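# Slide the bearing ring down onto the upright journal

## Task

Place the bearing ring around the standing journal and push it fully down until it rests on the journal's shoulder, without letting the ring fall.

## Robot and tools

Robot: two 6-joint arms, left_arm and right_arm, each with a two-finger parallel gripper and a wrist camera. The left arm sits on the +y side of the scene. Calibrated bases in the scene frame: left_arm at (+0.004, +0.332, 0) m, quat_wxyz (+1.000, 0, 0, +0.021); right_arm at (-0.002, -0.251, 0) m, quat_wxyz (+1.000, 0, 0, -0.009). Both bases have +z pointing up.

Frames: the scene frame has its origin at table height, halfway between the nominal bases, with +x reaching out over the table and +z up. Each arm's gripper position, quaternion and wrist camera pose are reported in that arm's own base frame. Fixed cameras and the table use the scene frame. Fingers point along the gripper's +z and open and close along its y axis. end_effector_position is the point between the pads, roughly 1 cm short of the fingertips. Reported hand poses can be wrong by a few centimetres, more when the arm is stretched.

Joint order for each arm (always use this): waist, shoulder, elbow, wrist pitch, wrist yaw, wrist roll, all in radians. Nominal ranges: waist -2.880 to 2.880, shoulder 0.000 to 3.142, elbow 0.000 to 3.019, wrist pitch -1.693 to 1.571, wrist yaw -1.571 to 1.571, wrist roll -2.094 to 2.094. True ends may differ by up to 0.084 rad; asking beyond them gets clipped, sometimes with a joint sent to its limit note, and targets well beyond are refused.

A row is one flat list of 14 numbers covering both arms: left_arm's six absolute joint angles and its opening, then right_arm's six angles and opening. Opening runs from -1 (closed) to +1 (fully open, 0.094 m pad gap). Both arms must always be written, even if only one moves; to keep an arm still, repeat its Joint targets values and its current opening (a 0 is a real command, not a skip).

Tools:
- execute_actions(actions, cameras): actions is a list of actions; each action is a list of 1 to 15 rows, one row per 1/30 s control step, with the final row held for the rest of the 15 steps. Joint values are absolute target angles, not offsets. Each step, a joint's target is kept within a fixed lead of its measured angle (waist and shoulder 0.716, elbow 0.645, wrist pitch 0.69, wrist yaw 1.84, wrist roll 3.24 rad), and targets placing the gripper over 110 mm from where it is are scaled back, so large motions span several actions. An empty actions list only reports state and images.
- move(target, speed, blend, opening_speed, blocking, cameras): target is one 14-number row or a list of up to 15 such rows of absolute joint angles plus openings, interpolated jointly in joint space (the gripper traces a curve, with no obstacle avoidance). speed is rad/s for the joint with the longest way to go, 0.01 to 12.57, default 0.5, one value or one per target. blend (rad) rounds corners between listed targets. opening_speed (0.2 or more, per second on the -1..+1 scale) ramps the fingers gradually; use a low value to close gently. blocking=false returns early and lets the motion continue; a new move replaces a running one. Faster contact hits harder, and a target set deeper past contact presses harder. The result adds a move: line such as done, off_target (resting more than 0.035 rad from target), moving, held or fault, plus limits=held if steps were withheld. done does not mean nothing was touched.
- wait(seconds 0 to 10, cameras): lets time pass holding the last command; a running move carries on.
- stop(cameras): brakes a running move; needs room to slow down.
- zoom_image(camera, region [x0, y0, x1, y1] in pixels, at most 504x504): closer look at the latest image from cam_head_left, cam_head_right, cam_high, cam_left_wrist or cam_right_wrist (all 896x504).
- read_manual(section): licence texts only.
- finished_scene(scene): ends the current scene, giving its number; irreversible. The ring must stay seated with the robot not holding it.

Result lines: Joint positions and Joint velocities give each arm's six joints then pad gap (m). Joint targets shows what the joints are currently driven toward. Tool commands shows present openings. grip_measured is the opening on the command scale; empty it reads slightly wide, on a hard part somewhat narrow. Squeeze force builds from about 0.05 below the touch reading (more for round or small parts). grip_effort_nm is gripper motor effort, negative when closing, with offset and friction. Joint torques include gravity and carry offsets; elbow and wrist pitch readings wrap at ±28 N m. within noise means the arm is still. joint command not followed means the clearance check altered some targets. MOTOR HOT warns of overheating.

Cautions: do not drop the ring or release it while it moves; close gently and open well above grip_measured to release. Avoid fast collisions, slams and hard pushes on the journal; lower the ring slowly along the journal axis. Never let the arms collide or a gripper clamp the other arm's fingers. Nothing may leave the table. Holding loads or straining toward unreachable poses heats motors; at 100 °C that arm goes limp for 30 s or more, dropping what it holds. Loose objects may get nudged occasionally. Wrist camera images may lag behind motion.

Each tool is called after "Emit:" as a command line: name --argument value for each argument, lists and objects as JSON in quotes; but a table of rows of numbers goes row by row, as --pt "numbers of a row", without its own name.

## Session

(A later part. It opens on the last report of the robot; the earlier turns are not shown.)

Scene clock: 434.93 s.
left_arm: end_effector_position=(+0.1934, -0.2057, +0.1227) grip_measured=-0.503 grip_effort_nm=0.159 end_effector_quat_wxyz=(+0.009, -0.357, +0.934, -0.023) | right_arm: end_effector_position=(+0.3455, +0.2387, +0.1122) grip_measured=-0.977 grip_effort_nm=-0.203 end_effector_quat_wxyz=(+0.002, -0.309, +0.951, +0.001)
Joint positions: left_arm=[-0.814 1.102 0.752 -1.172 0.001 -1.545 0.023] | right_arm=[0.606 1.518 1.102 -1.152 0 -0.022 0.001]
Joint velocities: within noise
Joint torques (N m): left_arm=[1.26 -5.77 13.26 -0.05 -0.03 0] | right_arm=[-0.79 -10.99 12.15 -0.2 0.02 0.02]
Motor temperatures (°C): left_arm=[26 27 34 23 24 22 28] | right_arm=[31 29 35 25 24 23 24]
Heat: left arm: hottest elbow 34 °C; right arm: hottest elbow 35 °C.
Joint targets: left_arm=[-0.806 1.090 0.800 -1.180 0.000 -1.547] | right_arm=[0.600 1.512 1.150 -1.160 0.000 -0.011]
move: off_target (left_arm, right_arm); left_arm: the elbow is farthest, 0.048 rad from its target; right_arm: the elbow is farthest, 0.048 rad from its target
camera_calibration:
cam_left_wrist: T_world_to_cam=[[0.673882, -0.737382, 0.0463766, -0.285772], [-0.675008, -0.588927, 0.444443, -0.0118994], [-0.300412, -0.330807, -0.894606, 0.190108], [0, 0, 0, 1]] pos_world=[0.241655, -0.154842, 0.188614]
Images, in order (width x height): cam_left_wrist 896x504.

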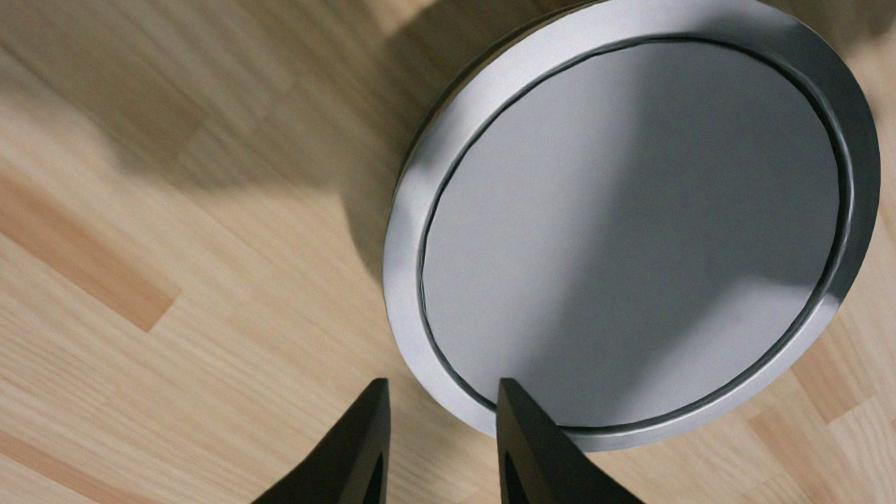

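Emit:
zoom_image --camera "cam_left_wrist" --region '[740, 20, 896, 300]'

Emit:
zoom_image --camera "cam_left_wrist" --region '[370, 140, 520, 440]'

Scaled by 1.800 from the camera's 896x504 image, which has a finer 1280x720 frame.

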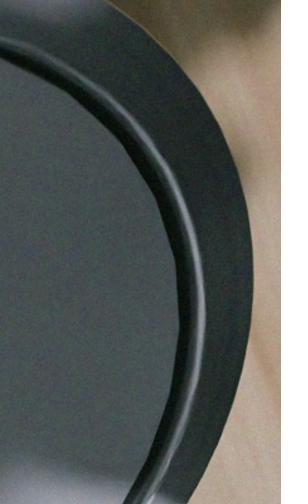

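Scaled by 1.680 from the camera's 896x504 image, which has a finer 1280x720 frame.

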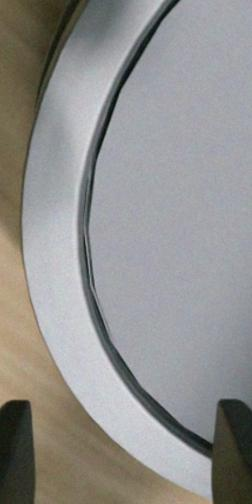

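Emit:
move --pt "-0.8060 1.0900 0.8000 -1.1800 0 -1.5468 -0.50 0.0 1.1292 0.9927 -1.4343 0 0 -0.98" --pt "-0.8060 1.0900 0.8000 -1.1800 0 -1.5468 -0.50 0.0 1.1292 0.9927 -1.4343 0.4 0 -0.98" --speed '[0.5, 0.8]' --blend 0.05 --cameras '[]'

Scene clock: 438.50 s.
left_arm: end_effector_position=(+0.1933, -0.2057, +0.1227) grip_measured=-0.503 grip_effort_nm=0.159 end_effector_quat_wxyz=(+0.009, -0.357, +0.934, -0.023) | right_arm: end_effector_position=(+0.3059, -0.0639, +0.2212) grip_measured=-0.977 grip_effort_nm=-0.198 end_effector_quat_wxyz=(+0.008, -0.008, +0.980, -0.197)
Joint positions: left_arm=[-0.814 1.102 0.752 -1.172 0.001 -1.545 0.023] | right_arm=[0.009 1.132 1.005 -1.426 0.396 -0.011 0.001]
Joint velocities: within noise
Joint torques (N m): left_arm=[1.2 -5.77 13.22 0.1 -0.02 0] | right_arm=[-0.73 -6.12 7.86 -0.18 0.47 0.07]
Motor temperatures (°C): left_arm=[26 27 34 23 24 22 28] | right_arm=[30 29 35 25 24 23 24]
Heat: left arm: hottest elbow 34 °C; right arm: hottest elbow 35 °C.
Joint targets: left_arm=[-0.806 1.090 0.800 -1.180 0.000 -1.547] | right_arm=[0.000 1.129 0.993 -1.434 0.400 0.000]
move: off_target (left_arm); left_arm: the elbow is farthest, 0.048 rad from its target
No camera images: "cameras" was empty.

Emit:
move --pt "-0.8060 1.0900 0.8000 -1.1800 0 -1.5468 -0.50 0.0 1.1292 0.9927 -1.4343 -1.5 0 -0.98" --pt "-0.8060 1.0900 0.8000 -1.1800 0 -1.5468 -0.50 0.0 1.6352 0.5430 -0.4786 -1.5 0 -0.98" --speed '[1.0, 0.5]' --blend 0.05 --cameras '["cam_right_wrist"]'

Scene clock: 444.03 s.
left_arm: end_effector_position=(+0.1933, -0.2057, +0.1227) grip_measured=-0.503 grip_effort_nm=0.159 end_effector_quat_wxyz=(+0.009, -0.357, +0.934, -0.023) | right_arm: end_effector_position=(+0.2912, +0.1737, +0.0820) grip_measured=-0.977 grip_effort_nm=-0.193 end_effector_quat_wxyz=(+0.003, -0.010, +0.733, +0.680)
Joint positions: left_arm=[-0.814 1.102 0.752 -1.172 0.001 -1.545 0.023] | right_arm=[0.009 1.627 0.551 -0.489 -1.497 -0.011 0.001]
Joint velocities: within noise
Joint torques (N m): left_arm=[1.14 -5.77 13.18 0.08 -0.02 -0.01] | right_arm=[-0.73 -7.59 3.74 0.36 -0.87 -0.06]
Motor temperatures (°C): left_arm=[26 27 34 23 24 22 28] | right_arm=[30 29 35 25 24 23 24]
Heat: left arm: hottest elbow 34 °C; right arm: hottest elbow 35 °C.
Joint targets: left_arm=[-0.806 1.090 0.800 -1.180 0.000 -1.547] | right_arm=[0.000 1.635 0.543 -0.479 -1.500 0.000]
move: off_target (left_arm); left_arm: the elbow is farthest, 0.048 rad from its target
camera_calibration:
cam_right_wrist: T_world_to_cam=[[0.0351318, -0.0667417, -0.997152, 0.0827391], [-0.890486, -0.45501, -0.000918888, 0.375895], [-0.453652, 0.887982, -0.0754179, 0.0718266], [0, 0, 0, 1]] pos_world=[0.364407, 0.112777, 0.0882658]
Images, in order (width x height): cam_right_wrist 896x504.

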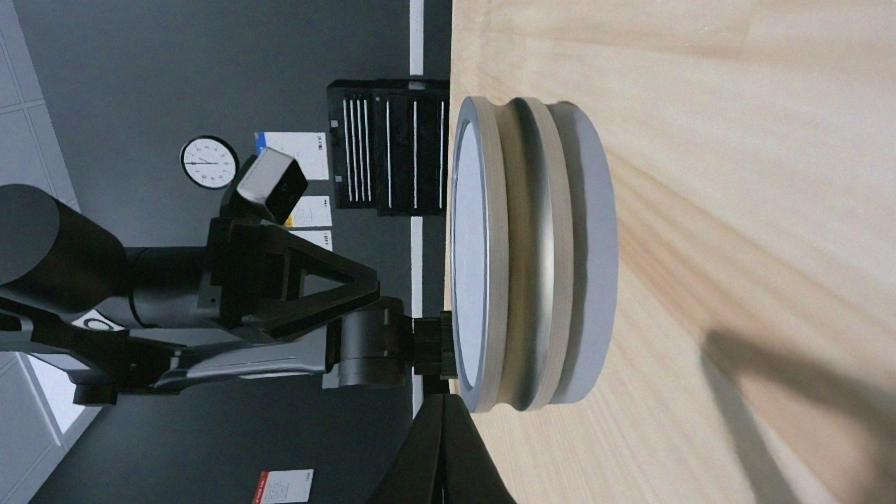

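Emit:
zoom_image --camera "cam_right_wrist" --region '[440, 90, 640, 420]'

Emit:
zoom_image --camera "cam_right_wrist" --region '[500, 200, 600, 320]'

Scaled by 1.527 from the camera's 896x504 image, which has a finer 1280x720 frame.

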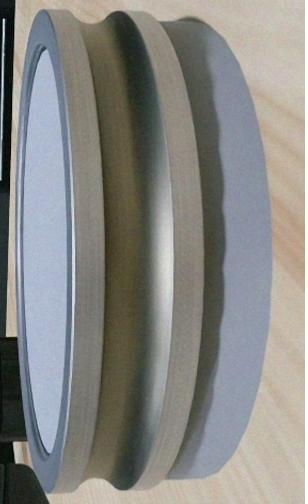

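Scaled by 4.200 from the camera's 896x504 image, which has a finer 1280x720 frame.

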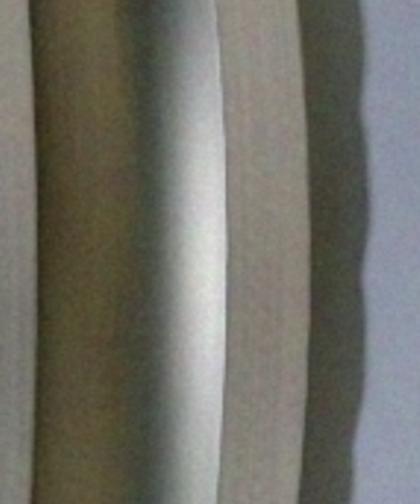

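Emit:
zoom_image --camera "cam_right_wrist" --region '[500, 85, 620, 165]'

Emit:
zoom_image --camera "cam_right_wrist" --region '[490, 340, 610, 420]'

Scaled by 4.200 from the camera's 896x504 image, which has a finer 1280x720 frame.

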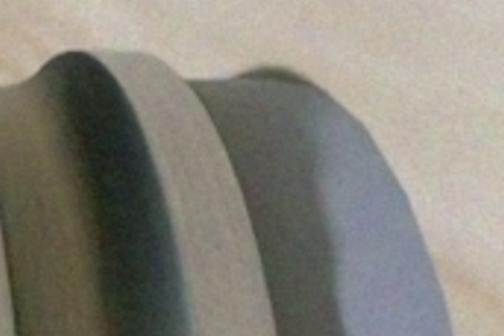

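Scaled by 4.200 from the camera's 896x504 image, which has a finer 1280x720 frame.

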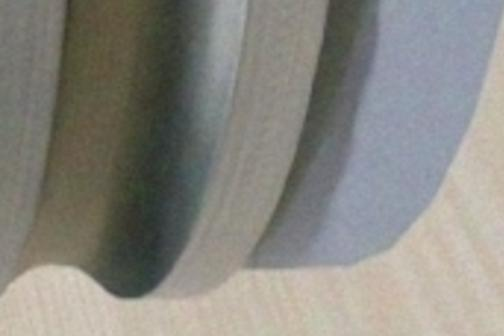

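Emit:
execute_actions --actions '[]' --cameras '["cam_right_wrist"]'

Scene clock: 447.90 s.
left_arm: end_effector_position=(+0.1933, -0.2057, +0.1227) grip_measured=-0.503 grip_effort_nm=0.149 end_effector_quat_wxyz=(+0.009, -0.357, +0.934, -0.023) | right_arm: end_effector_position=(+0.2912, +0.1737, +0.0820) grip_measured=-0.977 grip_effort_nm=-0.193 end_effector_quat_wxyz=(+0.003, -0.010, +0.733, +0.680)
Joint positions: left_arm=[-0.814 1.102 0.752 -1.172 0.001 -1.545 0.023] | right_arm=[0.009 1.627 0.551 -0.488 -1.497 -0.011 0.001]
Joint velocities: within noise
Joint torques (N m): left_arm=[1.08 -5.89 13.19 -0.06 -0.03 -0.01] | right_arm=[-1.08 -7.71 3.74 0.38 -0.87 -0.07]
Motor temperatures (°C): left_arm=[26 27 34 23 24 22 28] | right_arm=[30 29 35 25 25 23 24]
Heat: left arm: hottest elbow 34 °C; right arm: hottest elbow 35 °C.
Joint targets: left_arm=[-0.806 1.090 0.800 -1.180 0.000 -1.547] | right_arm=[0.000 1.635 0.543 -0.478 -1.500 0.000]
Tool commands: left_gripper/opening=-0.5 right_gripper/opening=-0.98
camera_calibration:
cam_right_wrist: T_world_to_cam=[[0.0355776, -0.0667431, -0.997136, 0.0825757], [-0.890472, -0.455035, -0.00131416, 0.375928], [-0.453644, 0.887969, -0.075622, 0.071843], [0, 0, 0, 1]] pos_world=[0.364407, 0.112777, 0.0882661]
Images, in order (width x height): cam_right_wrist 896x504.

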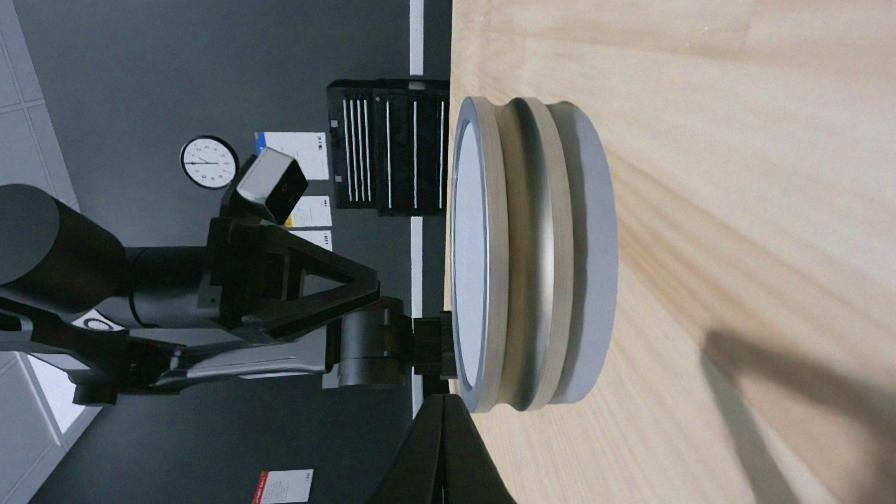

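Emit:
zoom_image --camera "cam_right_wrist" --region '[500, 80, 640, 200]'

Emit:
zoom_image --camera "cam_right_wrist" --region '[500, 320, 640, 440]'

Scaled by 3.600 from the camera's 896x504 image, which has a finer 1280x720 frame.

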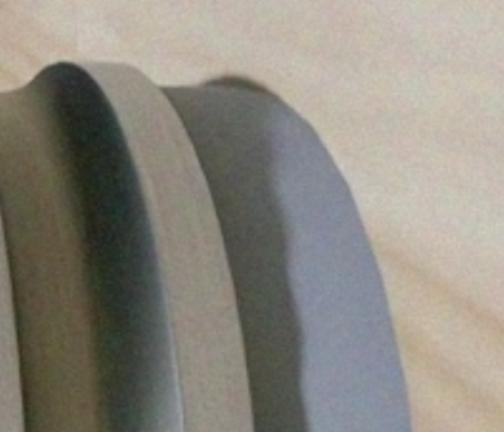

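Scaled by 3.600 from the camera's 896x504 image, which has a finer 1280x720 frame.

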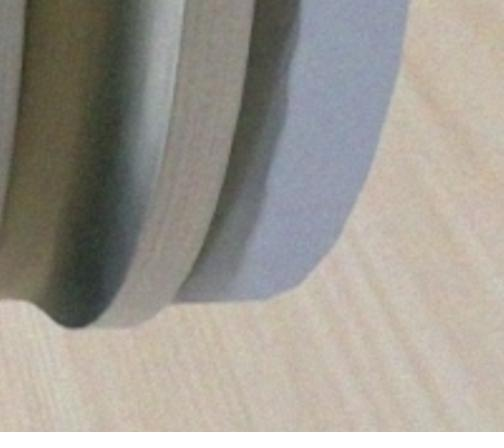

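Emit:
zoom_image --camera "cam_right_wrist" --region '[440, 85, 600, 175]'

Emit:
zoom_image --camera "cam_right_wrist" --region '[440, 330, 600, 420]'

Scaled by 3.150 from the camera's 896x504 image, which has a finer 1280x720 frame.

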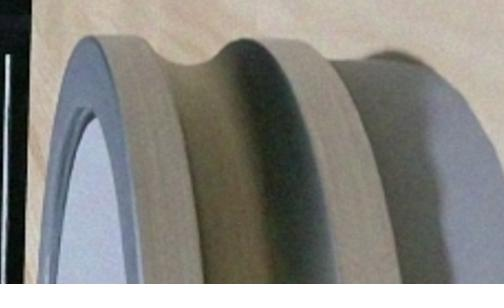

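Scaled by 3.150 from the camera's 896x504 image, which has a finer 1280x720 frame.

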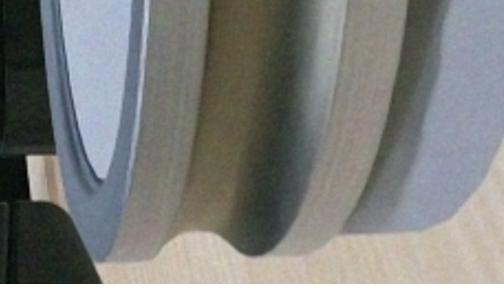

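Emit:
zoom_image --camera "cam_right_wrist" --region '[480, 150, 630, 200]'

Emit:
zoom_image --camera "cam_right_wrist" --region '[480, 309, 630, 359]'

Scaled by 3.360 from the camera's 896x504 image, which has a finer 1280x720 frame.

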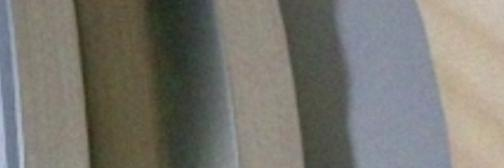

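Scaled by 3.360 from the camera's 896x504 image, which has a finer 1280x720 frame.

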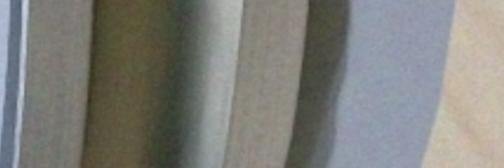

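Emit:
execute_actions --actions '[]' --cameras '["cam_left_wrist", "cam_head_left"]'

Scene clock: 456.47 s.
left_arm: end_effector_position=(+0.1933, -0.2057, +0.1227) grip_measured=-0.503 grip_effort_nm=0.154 end_effector_quat_wxyz=(+0.009, -0.357, +0.934, -0.023) | right_arm: end_effector_position=(+0.2912, +0.1737, +0.0820) grip_measured=-0.977 grip_effort_nm=-0.193 end_effector_quat_wxyz=(+0.003, -0.010, +0.733, +0.680)
Joint positions: left_arm=[-0.814 1.102 0.752 -1.172 0.001 -1.545 0.023] | right_arm=[0.009 1.627 0.551 -0.488 -1.497 -0.011 0.001]
Joint velocities: within noise
Joint torques (N m): left_arm=[0.91 -5.48 13.3 -0.03 -0.02 -0.02] | right_arm=[-0.79 -7.71 3.71 0.47 -0.86 -0.07]
Motor temperatures (°C): left_arm=[26 27 34 23 24 22 27] | right_arm=[30 29 34 25 25 23 24]
Heat: left arm: hottest elbow 34 °C; right arm: hottest elbow 34 °C.
Joint targets: left_arm=[-0.806 1.090 0.800 -1.180 0.000 -1.547] | right_arm=[0.000 1.635 0.543 -0.478 -1.500 0.000]
Tool commands: left_gripper/opening=-0.5 right_gripper/opening=-0.98
camera_calibration:
cam_left_wrist: T_world_to_cam=[[0.673894, -0.73739, 0.0460617, -0.285718], [-0.674905, -0.589026, 0.444467, -0.0119441], [-0.300615, -0.330611, -0.89461, 0.190189], [0, 0, 0, 1]] pos_world=[0.241656, -0.154842, 0.188614]
Images, in order (width x height): cam_head_left 896x504, cam_left_wrist 896x504.

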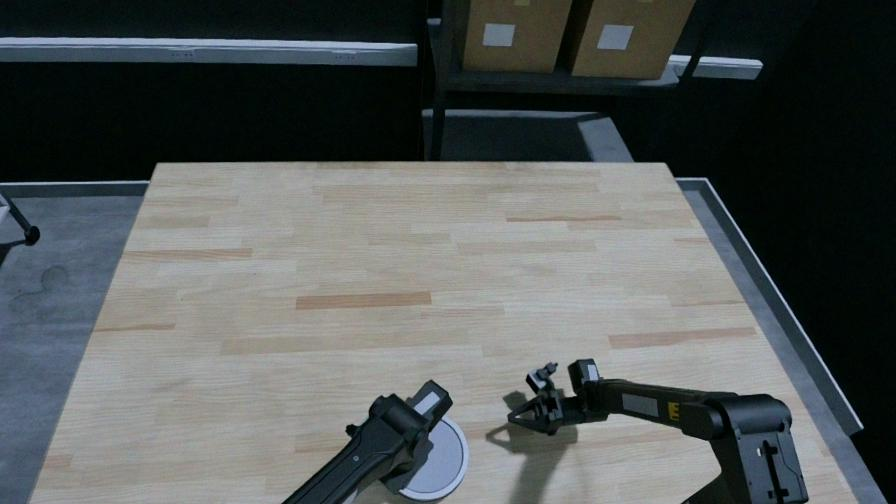

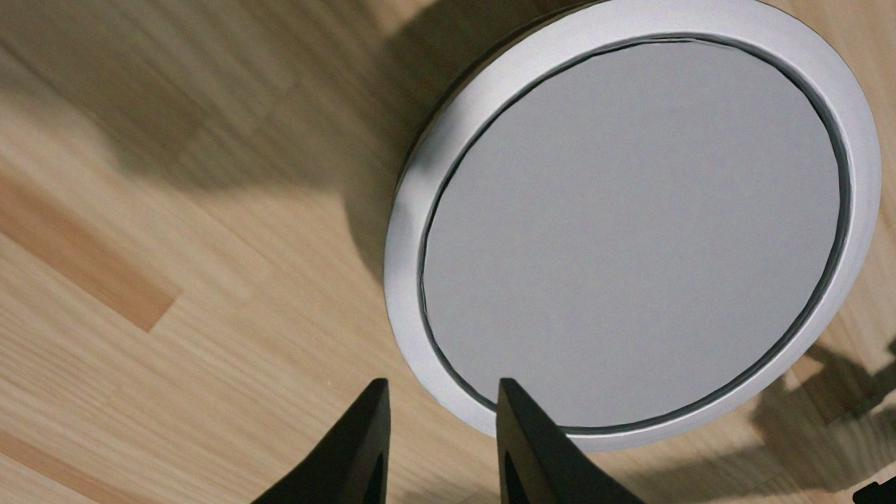

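Emit:
move --target '[-0.8060, 1.1660, 0.6570, -1.0760, 0, -1.5468, -0.98, 0.0, 1.6352, 0.5430, -0.4786, -1.5, 0, -0.98]' --speed 0.15 --opening_speed 0.6 --cameras '["cam_left_wrist"]'

Scene clock: 460.47 s.
left_arm: end_effector_position=(+0.1801, -0.1917, +0.0754) grip_measured=-0.977 grip_effort_nm=-0.139 end_effector_quat_wxyz=(-0.003, -0.357, +0.934, +0.007) | right_arm: end_effector_position=(+0.2912, +0.1737, +0.0820) grip_measured=-0.977 grip_effort_nm=-0.188 end_effector_quat_wxyz=(+0.003, -0.010, +0.733, +0.680)
Joint positions: left_arm=[-0.814 1.158 0.657 -1.086 0.001 -1.545 0.001] | right_arm=[0.009 1.627 0.551 -0.488 -1.497 -0.011 0.001]
Joint velocities: within noise
Joint torques (N m): left_arm=[1.08 -3.9 8.09 0.76 -0.01 -0.01] | right_arm=[-0.91 -7.71 3.78 0.65 -0.86 -0.06]
Motor temperatures (°C): left_arm=[26 27 34 23 24 22 27] | right_arm=[30 29 34 25 25 23 24]
Heat: left arm: hottest elbow 34 °C; right arm: hottest elbow 34 °C.
Joint targets: left_arm=[-0.806 1.166 0.657 -1.076 0.000 -1.547] | right_arm=[0.000 1.635 0.543 -0.478 -1.500 0.000]
move: done
camera_calibration:
cam_left_wrist: T_world_to_cam=[[0.674541, -0.73799, -0.0191315, -0.259659], [-0.654946, -0.610193, 0.445768, 0.000660574], [-0.340646, -0.288159, -0.894944, 0.163872], [0, 0, 0, 1]] pos_world=[0.231406, -0.144002, 0.141394]
Images, in order (width x height): cam_left_wrist 896x504.

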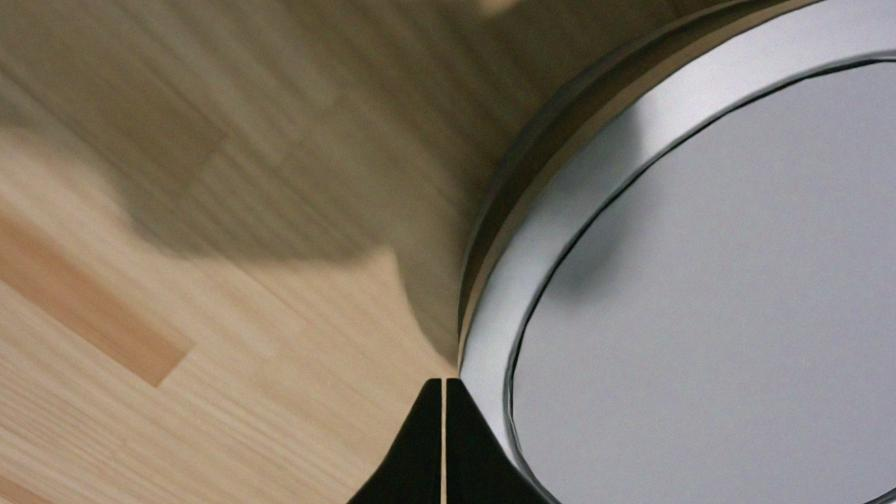

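Emit:
move --target '[-0.8060, 1.1750, 0.6465, -1.0120, 0, -1.5468, -0.98, 0.0, 1.6352, 0.5430, -0.4786, -1.5, 0, -0.98]' --speed 0.06 --cameras '["cam_left_wrist", "cam_right_wrist"]'

Scene clock: 464.60 s.
left_arm: end_effector_position=(+0.1879, -0.1999, +0.0706) grip_measured=-0.977 grip_effort_nm=-0.144 end_effector_quat_wxyz=(+0.006, -0.357, +0.934, -0.014) | right_arm: end_effector_position=(+0.2912, +0.1737, +0.0820) grip_measured=-0.977 grip_effort_nm=-0.188 end_effector_quat_wxyz=(+0.003, -0.010, +0.733, +0.680)
Joint positions: left_arm=[-0.814 1.165 0.648 -1.022 0.001 -1.545 0.001] | right_arm=[0.009 1.627 0.551 -0.488 -1.497 -0.011 0.001]
Joint velocities: within noise
Joint torques (N m): left_arm=[1.2 -4.25 8.13 0.77 -0.02 0] | right_arm=[-0.67 -7.65 3.77 0.46 -0.87 -0.06]
Motor temperatures (°C): left_arm=[26 27 34 23 24 22 27] | right_arm=[30 29 34 25 25 23 24]
Heat: left arm: hottest elbow 34 °C; right arm: hottest elbow 34 °C.
Joint targets: left_arm=[-0.806 1.175 0.647 -1.012 0.000 -1.547] | right_arm=[0.000 1.635 0.543 -0.478 -1.500 0.000]
move: done
camera_calibration:
cam_left_wrist: T_world_to_cam=[[0.674376, -0.73785, 0.028173, -0.274265], [-0.669427, -0.594848, 0.444998, 0.00873373], [-0.311583, -0.318956, -0.895088, 0.14825], [0, 0, 0, 1]] pos_world=[0.236997, -0.149886, 0.136538]
cam_right_wrist: T_world_to_cam=[[0.0355776, -0.0667431, -0.997136, 0.0825757], [-0.890472, -0.455035, -0.00131416, 0.375928], [-0.453644, 0.887969, -0.075622, 0.071843], [0, 0, 0, 1]] pos_world=[0.364407, 0.112777, 0.0882661]
Images, in order (width x height): cam_left_wrist 896x504, cam_right_wrist 896x504.

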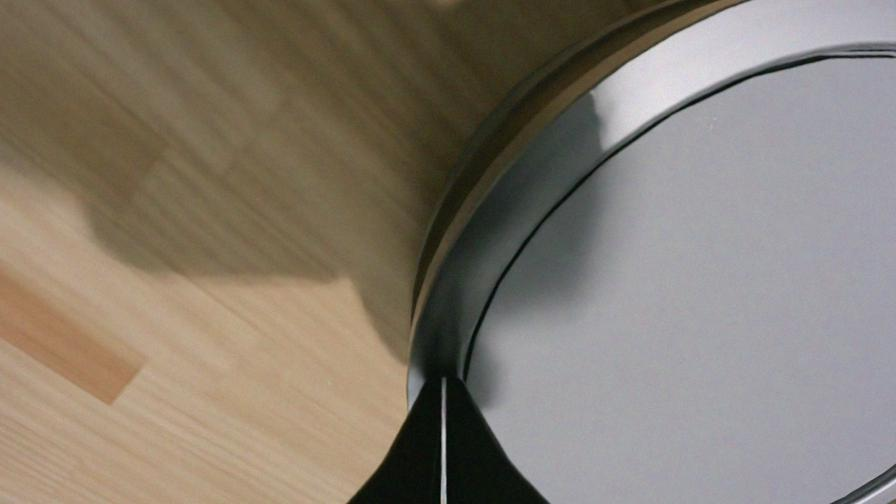

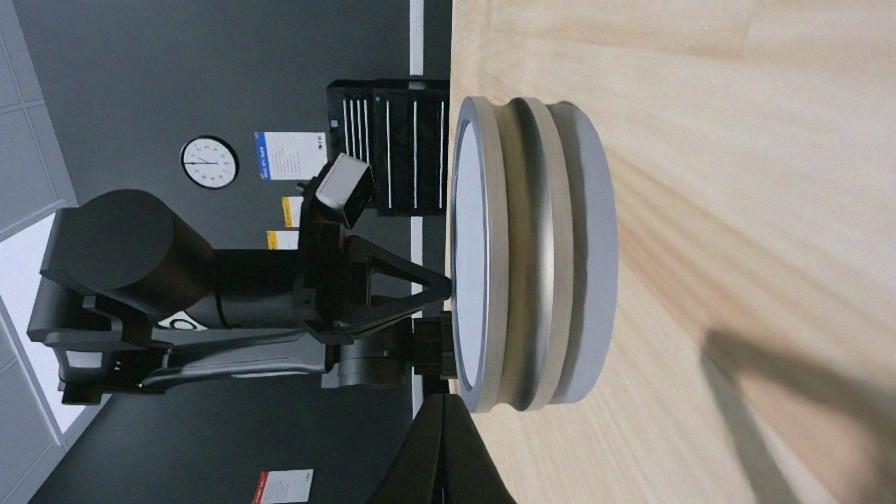

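Emit:
move --target '[-0.8060, 1.1815, 0.6393, -1.0080, 0, -1.5468, -0.98, 0.0, 1.6352, 0.5430, -0.4786, -1.5, 0, -0.98]' --speed 0.02 --cameras '["cam_left_wrist"]'

Scene clock: 465.63 s.
left_arm: end_effector_position=(+0.1876, -0.1996, +0.0697) grip_measured=-0.977 grip_effort_nm=-0.139 end_effector_quat_wxyz=(+0.005, -0.357, +0.934, -0.014) | right_arm: end_effector_position=(+0.2912, +0.1737, +0.0820) grip_measured=-0.977 grip_effort_nm=-0.193 end_effector_quat_wxyz=(+0.003, -0.010, +0.733, +0.680)
Joint positions: left_arm=[-0.814 1.167 0.646 -1.021 0.001 -1.545 0.001] | right_arm=[0.009 1.627 0.551 -0.488 -1.497 -0.011 0.001]
Joint velocities: within noise
Joint torques (N m): left_arm=[1.08 -4.01 7.54 0.83 -0.02 -0.02] | right_arm=[-0.97 -7.71 3.71 0.46 -0.86 -0.04]
Motor temperatures (°C): left_arm=[26 27 34 23 24 22 27] | right_arm=[30 28 34 25 25 23 24]
Heat: left arm: hottest elbow 34 °C; right arm: hottest elbow 34 °C.
Joint targets: left_arm=[-0.806 1.182 0.639 -1.008 0.000 -1.547] | right_arm=[0.000 1.635 0.543 -0.478 -1.500 0.000]
move: done
camera_calibration:
cam_left_wrist: T_world_to_cam=[[0.674416, -0.737872, 0.0265915, -0.273761], [-0.66893, -0.595364, 0.445057, 0.00891571], [-0.312563, -0.317941, -0.895108, 0.147835], [0, 0, 0, 1]] pos_world=[0.2368, -0.14969, 0.13564]
Images, in order (width x height): cam_left_wrist 896x504.

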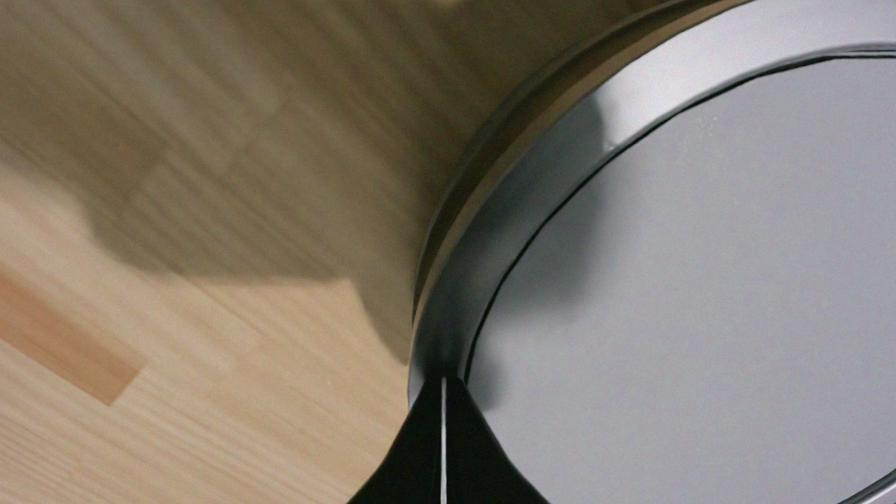

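Emit:
move --target '[-0.8060, 1.1880, 0.6321, -1.0020, 0, -1.5468, -0.98, 0.0, 1.6352, 0.5430, -0.4786, -1.5, 0, -0.98]' --speed 0.02 --cameras '[]'

Scene clock: 466.63 s.
left_arm: end_effector_position=(+0.1873, -0.1993, +0.0691) grip_measured=-0.977 grip_effort_nm=-0.144 end_effector_quat_wxyz=(+0.005, -0.357, +0.934, -0.013) | right_arm: end_effector_position=(+0.2912, +0.1737, +0.0820) grip_measured=-0.977 grip_effort_nm=-0.193 end_effector_quat_wxyz=(+0.003, -0.010, +0.733, +0.680)
Joint positions: left_arm=[-0.814 1.167 0.645 -1.02 0.001 -1.545 0.001] | right_arm=[0.009 1.627 0.551 -0.488 -1.497 -0.011 0.001]
Joint velocities: within noise
Joint torques (N m): left_arm=[1.14 -2.96 7.05 1.06 -0.04 -0.05] | right_arm=[-0.91 -7.53 3.77 0.44 -0.86 -0.08]
Motor temperatures (°C): left_arm=[26 27 34 23 24 22 27] | right_arm=[30 28 34 25 25 23 24]
Heat: left arm: hottest elbow 34 °C; right arm: hottest elbow 34 °C.
Joint targets: left_arm=[-0.806 1.188 0.632 -1.002 0.000 -1.547] | right_arm=[0.000 1.635 0.543 -0.478 -1.500 0.000]
move: done
No camera images: "cameras" was empty.

Emit:
execute_actions --actions '[]' --cameras '["cam_right_wrist"]'

Emit:
zoom_image --camera "cam_right_wrist" --region '[400, 240, 500, 330]'

Scene clock: 467.23 s.
left_arm: end_effector_position=(+0.1873, -0.1993, +0.0691) grip_measured=-0.977 grip_effort_nm=-0.139 end_effector_quat_wxyz=(+0.005, -0.357, +0.934, -0.013) | right_arm: end_effector_position=(+0.2912, +0.1737, +0.0820) grip_measured=-0.977 grip_effort_nm=-0.193 end_effector_quat_wxyz=(+0.003, -0.010, +0.733, +0.680)
Joint positions: left_arm=[-0.814 1.167 0.645 -1.02 0.001 -1.545 0.001] | right_arm=[0.009 1.627 0.551 -0.488 -1.497 -0.011 0.001]
Joint velocities: within noise
Joint torques (N m): left_arm=[1.14 -3.31 7.08 0.9 -0.04 0.03] | right_arm=[-0.85 -7.82 3.74 0.46 -0.87 -0.06]
Motor temperatures (°C): left_arm=[26 27 34 23 24 22 27] | right_arm=[30 28 34 25 25 23 24]
Heat: left arm: hottest elbow 34 °C; right arm: hottest elbow 34 °C.
Joint targets: left_arm=[-0.806 1.188 0.632 -1.002 0.000 -1.547] | right_arm=[0.000 1.635 0.543 -0.478 -1.500 0.000]
Tool commands: left_gripper/opening=-0.98 right_gripper/opening=-0.98
camera_calibration:
cam_right_wrist: T_world_to_cam=[[0.0355776, -0.0667431, -0.997136, 0.0825757], [-0.890472, -0.455035, -0.00131416, 0.375928], [-0.453644, 0.887969, -0.075622, 0.071843], [0, 0, 0, 1]] pos_world=[0.364407, 0.112777, 0.0882661]
Images, in order (width x height): cam_right_wrist 896x504.

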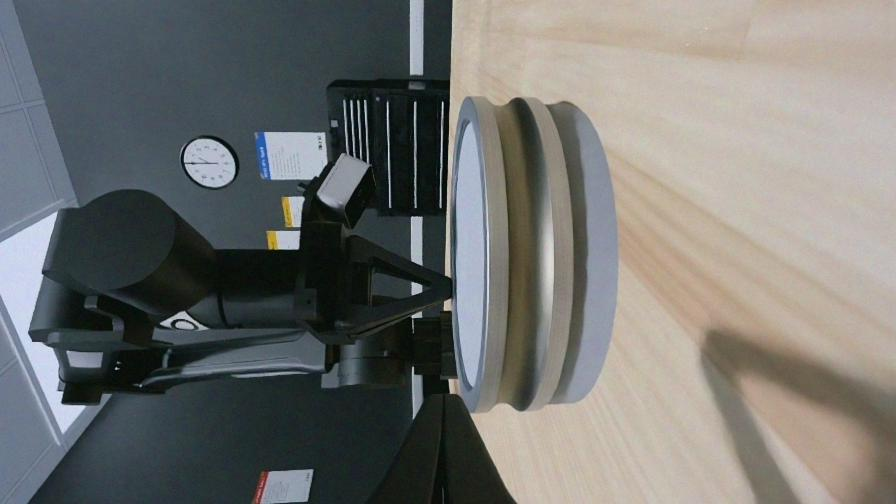

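Scaled by 5.040 from the camera's 896x504 image, which has a finer 1280x720 frame.

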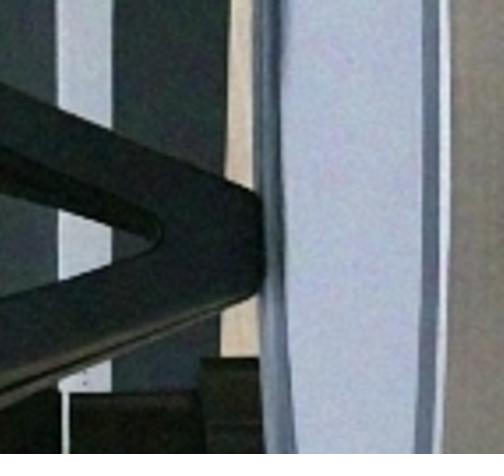

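Emit:
move --pt "-0.8060 1.1880 0.6321 -1.0020 0 -1.5468 -0.98 0.0 1.288 0.4870 -0.764 -1.134 0 -0.98" --pt "-0.8060 1.1880 0.6321 -1.0020 0 -1.5468 -0.98 0.0 1.288 0.4870 -0.764 -1.134 1.5708 -0.98" --speed '[0.4, 1.0]' --cameras '["cam_right_wrist"]'

Scene clock: 480.50 s.
left_arm: end_effector_position=(+0.1873, -0.1993, +0.0691) grip_measured=-0.977 grip_effort_nm=-0.144 end_effector_quat_wxyz=(+0.005, -0.357, +0.934, -0.013) | right_arm: end_effector_position=(+0.2525, +0.1579, +0.0947) grip_measured=-0.977 grip_effort_nm=-0.188 end_effector_quat_wxyz=(-0.374, +0.585, +0.606, +0.388)
Joint positions: left_arm=[-0.814 1.167 0.645 -1.02 0.001 -1.545 0.001] | right_arm=[0.009 1.293 0.499 -0.756 -1.138 1.559 0.001]
Joint velocities: within noise
Joint torques (N m): left_arm=[1.08 -2.96 7.02 1.05 -0.03 -0.02] | right_arm=[-1.03 -6.12 5.37 -0.21 -0.49 0.02]
Motor temperatures (°C): left_arm=[26 27 34 23 24 22 27] | right_arm=[30 28 33 25 25 23 24]
Heat: left arm: hottest elbow 34 °C; right arm: hottest elbow 33 °C.
Joint targets: left_arm=[-0.806 1.188 0.632 -1.002 0.000 -1.547] | right_arm=[0.000 1.288 0.487 -0.764 -1.134 1.571]
move: done
camera_calibration:
cam_right_wrist: T_world_to_cam=[[-0.998636, -0.015189, -0.0499567, 0.258871], [-0.0494908, -0.0296379, 0.998335, -0.0399449], [-0.0166443, 0.999445, 0.0288458, -0.0685485], [0, 0, 0, 1]] pos_world=[0.2554, 0.0712586, 0.054788]
Images, in order (width x height): cam_right_wrist 896x504.

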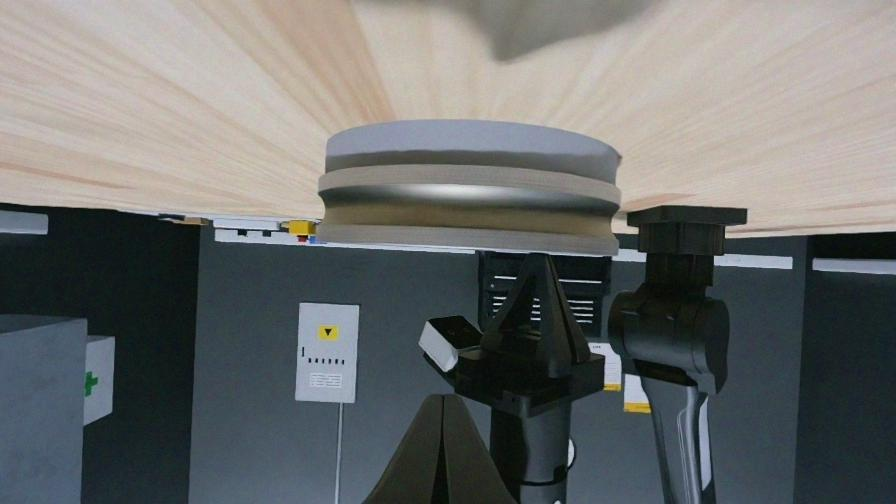

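Emit:
zoom_image --camera "cam_right_wrist" --region '[305, 110, 475, 260]'

Emit:
zoom_image --camera "cam_right_wrist" --region '[465, 110, 635, 260]'

Scaled by 2.965 from the camera's 896x504 image, which has a finer 1280x720 frame.

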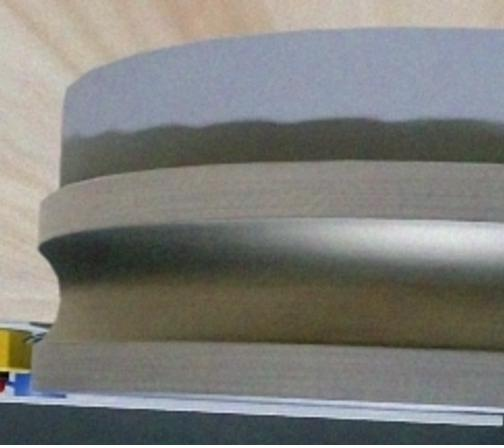

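Scaled by 2.965 from the camera's 896x504 image, which has a finer 1280x720 frame.

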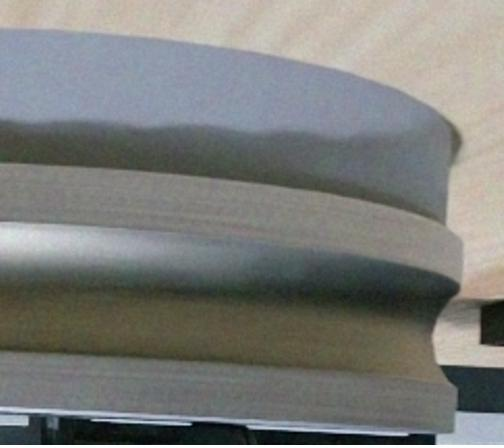

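Emit:
zoom_image --camera "cam_right_wrist" --region '[420, 125, 500, 185]'

Emit:
zoom_image --camera "cam_right_wrist" --region '[570, 140, 640, 200]'

Scaled by 6.300 from the camera's 896x504 image, which has a finer 1280x720 frame.

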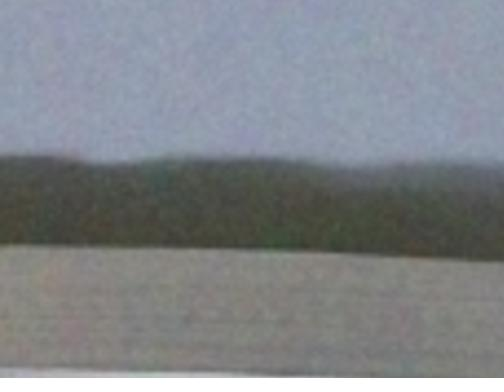

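Scaled by 7.200 from the camera's 896x504 image, which has a finer 1280x720 frame.

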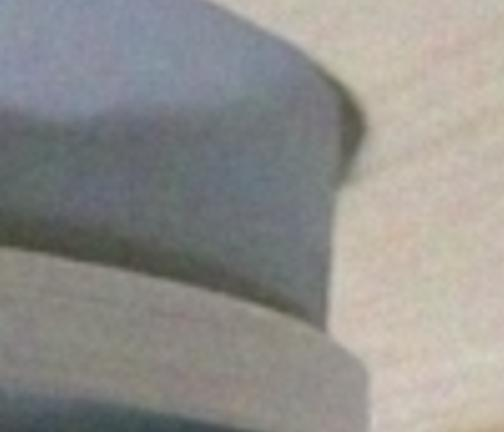

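Emit:
zoom_image --camera "cam_right_wrist" --region '[310, 130, 380, 190]'

Emit:
zoom_image --camera "cam_right_wrist" --region '[490, 135, 570, 195]'

Scaled by 7.200 from the camera's 896x504 image, which has a finer 1280x720 frame.

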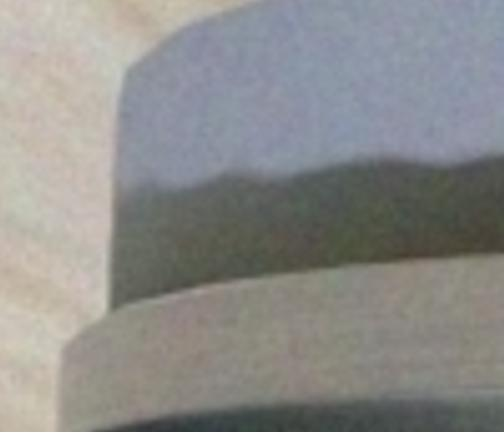

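Scaled by 6.300 from the camera's 896x504 image, which has a finer 1280x720 frame.

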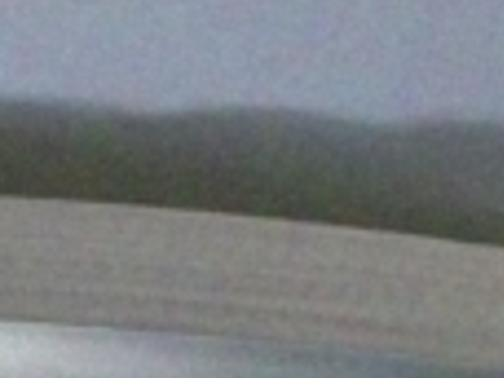

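Emit:
move --target '[-0.8060, 1.1960, 0.6231, -0.9860, 0, -1.5468, -0.98, 0.0, 1.288, 0.4870, -0.764, -1.134, 1.5708, -0.98]' --speed 0.02 --cameras '["cam_right_wrist"]'

Emit:
zoom_image --camera "cam_right_wrist" --region '[465, 110, 635, 260]'

Scene clock: 486.93 s.
left_arm: end_effector_position=(+0.1886, -0.2007, +0.0688) grip_measured=-0.977 grip_effort_nm=-0.139 end_effector_quat_wxyz=(+0.007, -0.357, +0.934, -0.017) | right_arm: end_effector_position=(+0.2525, +0.1579, +0.0947) grip_measured=-0.977 grip_effort_nm=-0.188 end_effector_quat_wxyz=(-0.374, +0.586, +0.606, +0.387)
Joint positions: left_arm=[-0.814 1.167 0.643 -1.01 0.001 -1.545 0.001] | right_arm=[0.009 1.293 0.499 -0.756 -1.138 1.56 0.001]
Joint velocities: within noise
Joint torques (N m): left_arm=[1.32 -2.49 6.19 1.29 -0.04 0] | right_arm=[-0.79 -6.01 5.35 -0.34 -0.48 0.03]
Motor temperatures (°C): left_arm=[26 27 34 23 24 22 27] | right_arm=[30 28 33 25 25 23 24]
Heat: left arm: hottest elbow 34 °C; right arm: hottest elbow 33 °C.
Joint targets: left_arm=[-0.806 1.196 0.623 -0.986 0.000 -1.547] | right_arm=[0.000 1.288 0.487 -0.764 -1.134 1.571]
move: done
camera_calibration:
cam_right_wrist: T_world_to_cam=[[-0.998677, -0.0148014, -0.0492473, 0.258714], [-0.0487933, -0.0296102, 0.99837, -0.0401311], [-0.0162355, 0.999452, 0.0288488, -0.0686548], [0, 0, 0, 1]] pos_world=[0.255299, 0.0712582, 0.0547873]
Images, in order (width x height): cam_right_wrist 896x504.

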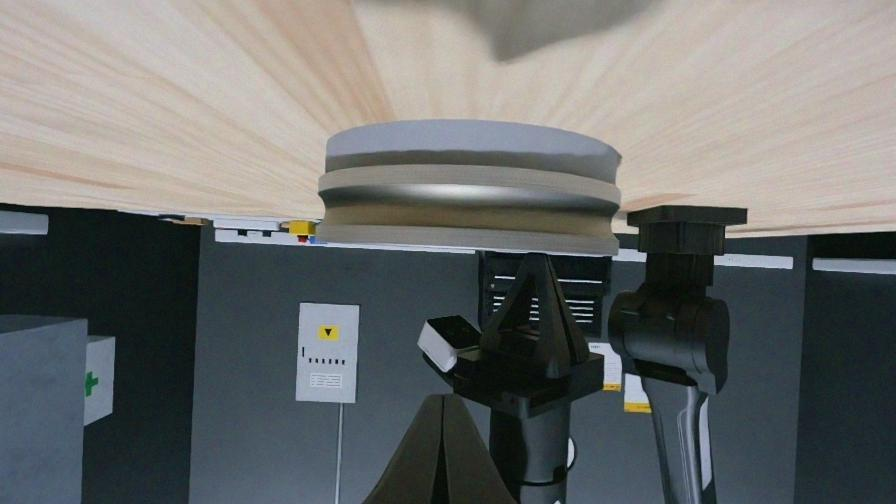

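Scaled by 2.965 from the camera's 896x504 image, which has a finer 1280x720 frame.

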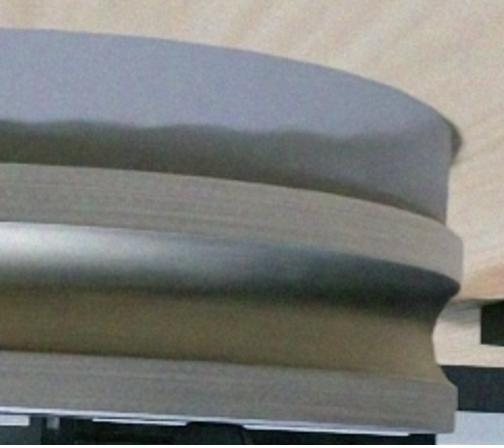

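Emit:
move --pt "-0.8060 1.1750 0.6480 -1.0320 0 -1.5468 -0.98 0.0 1.288 0.4870 -0.764 -1.134 1.5708 -0.98" --pt "-0.8060 1.0900 0.8000 -1.1800 0 -1.5468 -0.98 0.0 1.288 0.4870 -0.764 -1.134 1.5708 -0.98" --speed '[0.1, 0.25]' --blend 0.02 --cameras '["cam_left_wrist"]'

Emit:
zoom_image --camera "cam_left_wrist" --region '[780, 60, 896, 260]'

Scene clock: 490.73 s.
left_arm: end_effector_position=(+0.1942, -0.2066, +0.1246) grip_measured=-0.977 grip_effort_nm=-0.125 end_effector_quat_wxyz=(+0.010, -0.357, +0.934, -0.026) | right_arm: end_effector_position=(+0.2525, +0.1579, +0.0947) grip_measured=-0.977 grip_effort_nm=-0.193 end_effector_quat_wxyz=(-0.374, +0.586, +0.606, +0.387)
Joint positions: left_arm=[-0.814 1.099 0.756 -1.172 0.001 -1.545 0.001] | right_arm=[0.009 1.293 0.499 -0.756 -1.138 1.56 0.001]
Joint velocities: within noise
Joint torques (N m): left_arm=[0.85 -5.66 12.98 0.05 -0.02 -0.02] | right_arm=[-1.14 -6.07 5.31 -0.35 -0.47 0.01]
Motor temperatures (°C): left_arm=[26 27 34 23 24 22 27] | right_arm=[30 28 33 25 25 23 24]
Heat: left arm: hottest elbow 34 °C; right arm: hottest elbow 33 °C.
Joint targets: left_arm=[-0.806 1.090 0.800 -1.180 0.000 -1.547] | right_arm=[0.000 1.288 0.487 -0.764 -1.134 1.571]
move: off_target (left_arm); left_arm: the elbow is farthest, 0.044 rad from its target
camera_calibration:
cam_left_wrist: T_world_to_cam=[[0.673715, -0.737125, 0.0524873, -0.28777], [-0.676851, -0.586997, 0.444192, -0.0118951], [-0.296615, -0.334785, -0.894393, 0.190204], [0, 0, 0, 1]] pos_world=[0.242241, -0.155427, 0.190505]
Images, in order (width x height): cam_left_wrist 896x504.

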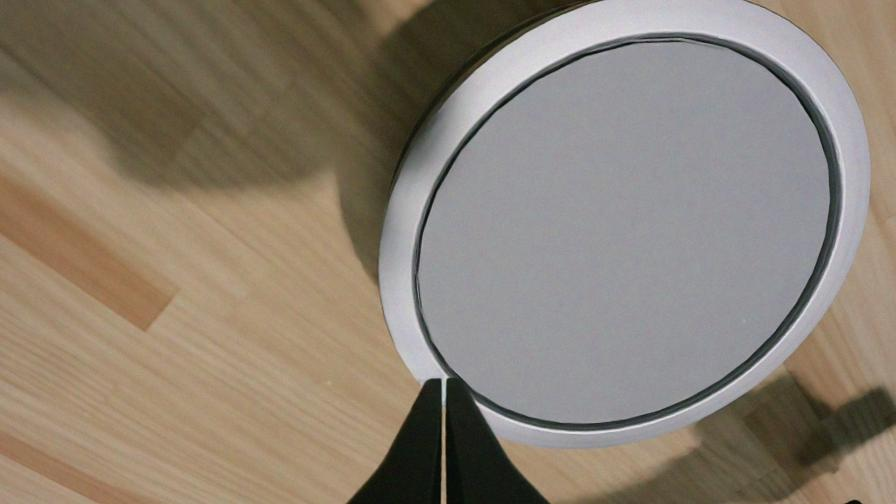

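Scaled by 2.520 from the camera's 896x504 image, which has a finer 1280x720 frame.

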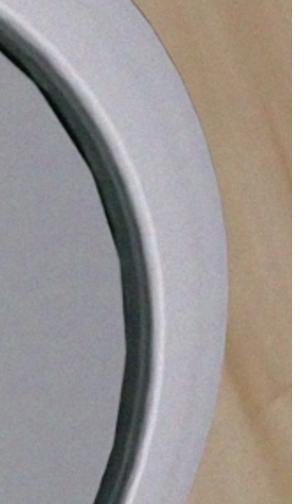

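Emit:
finished_scene --scene 1

The scene is finished: the task was done.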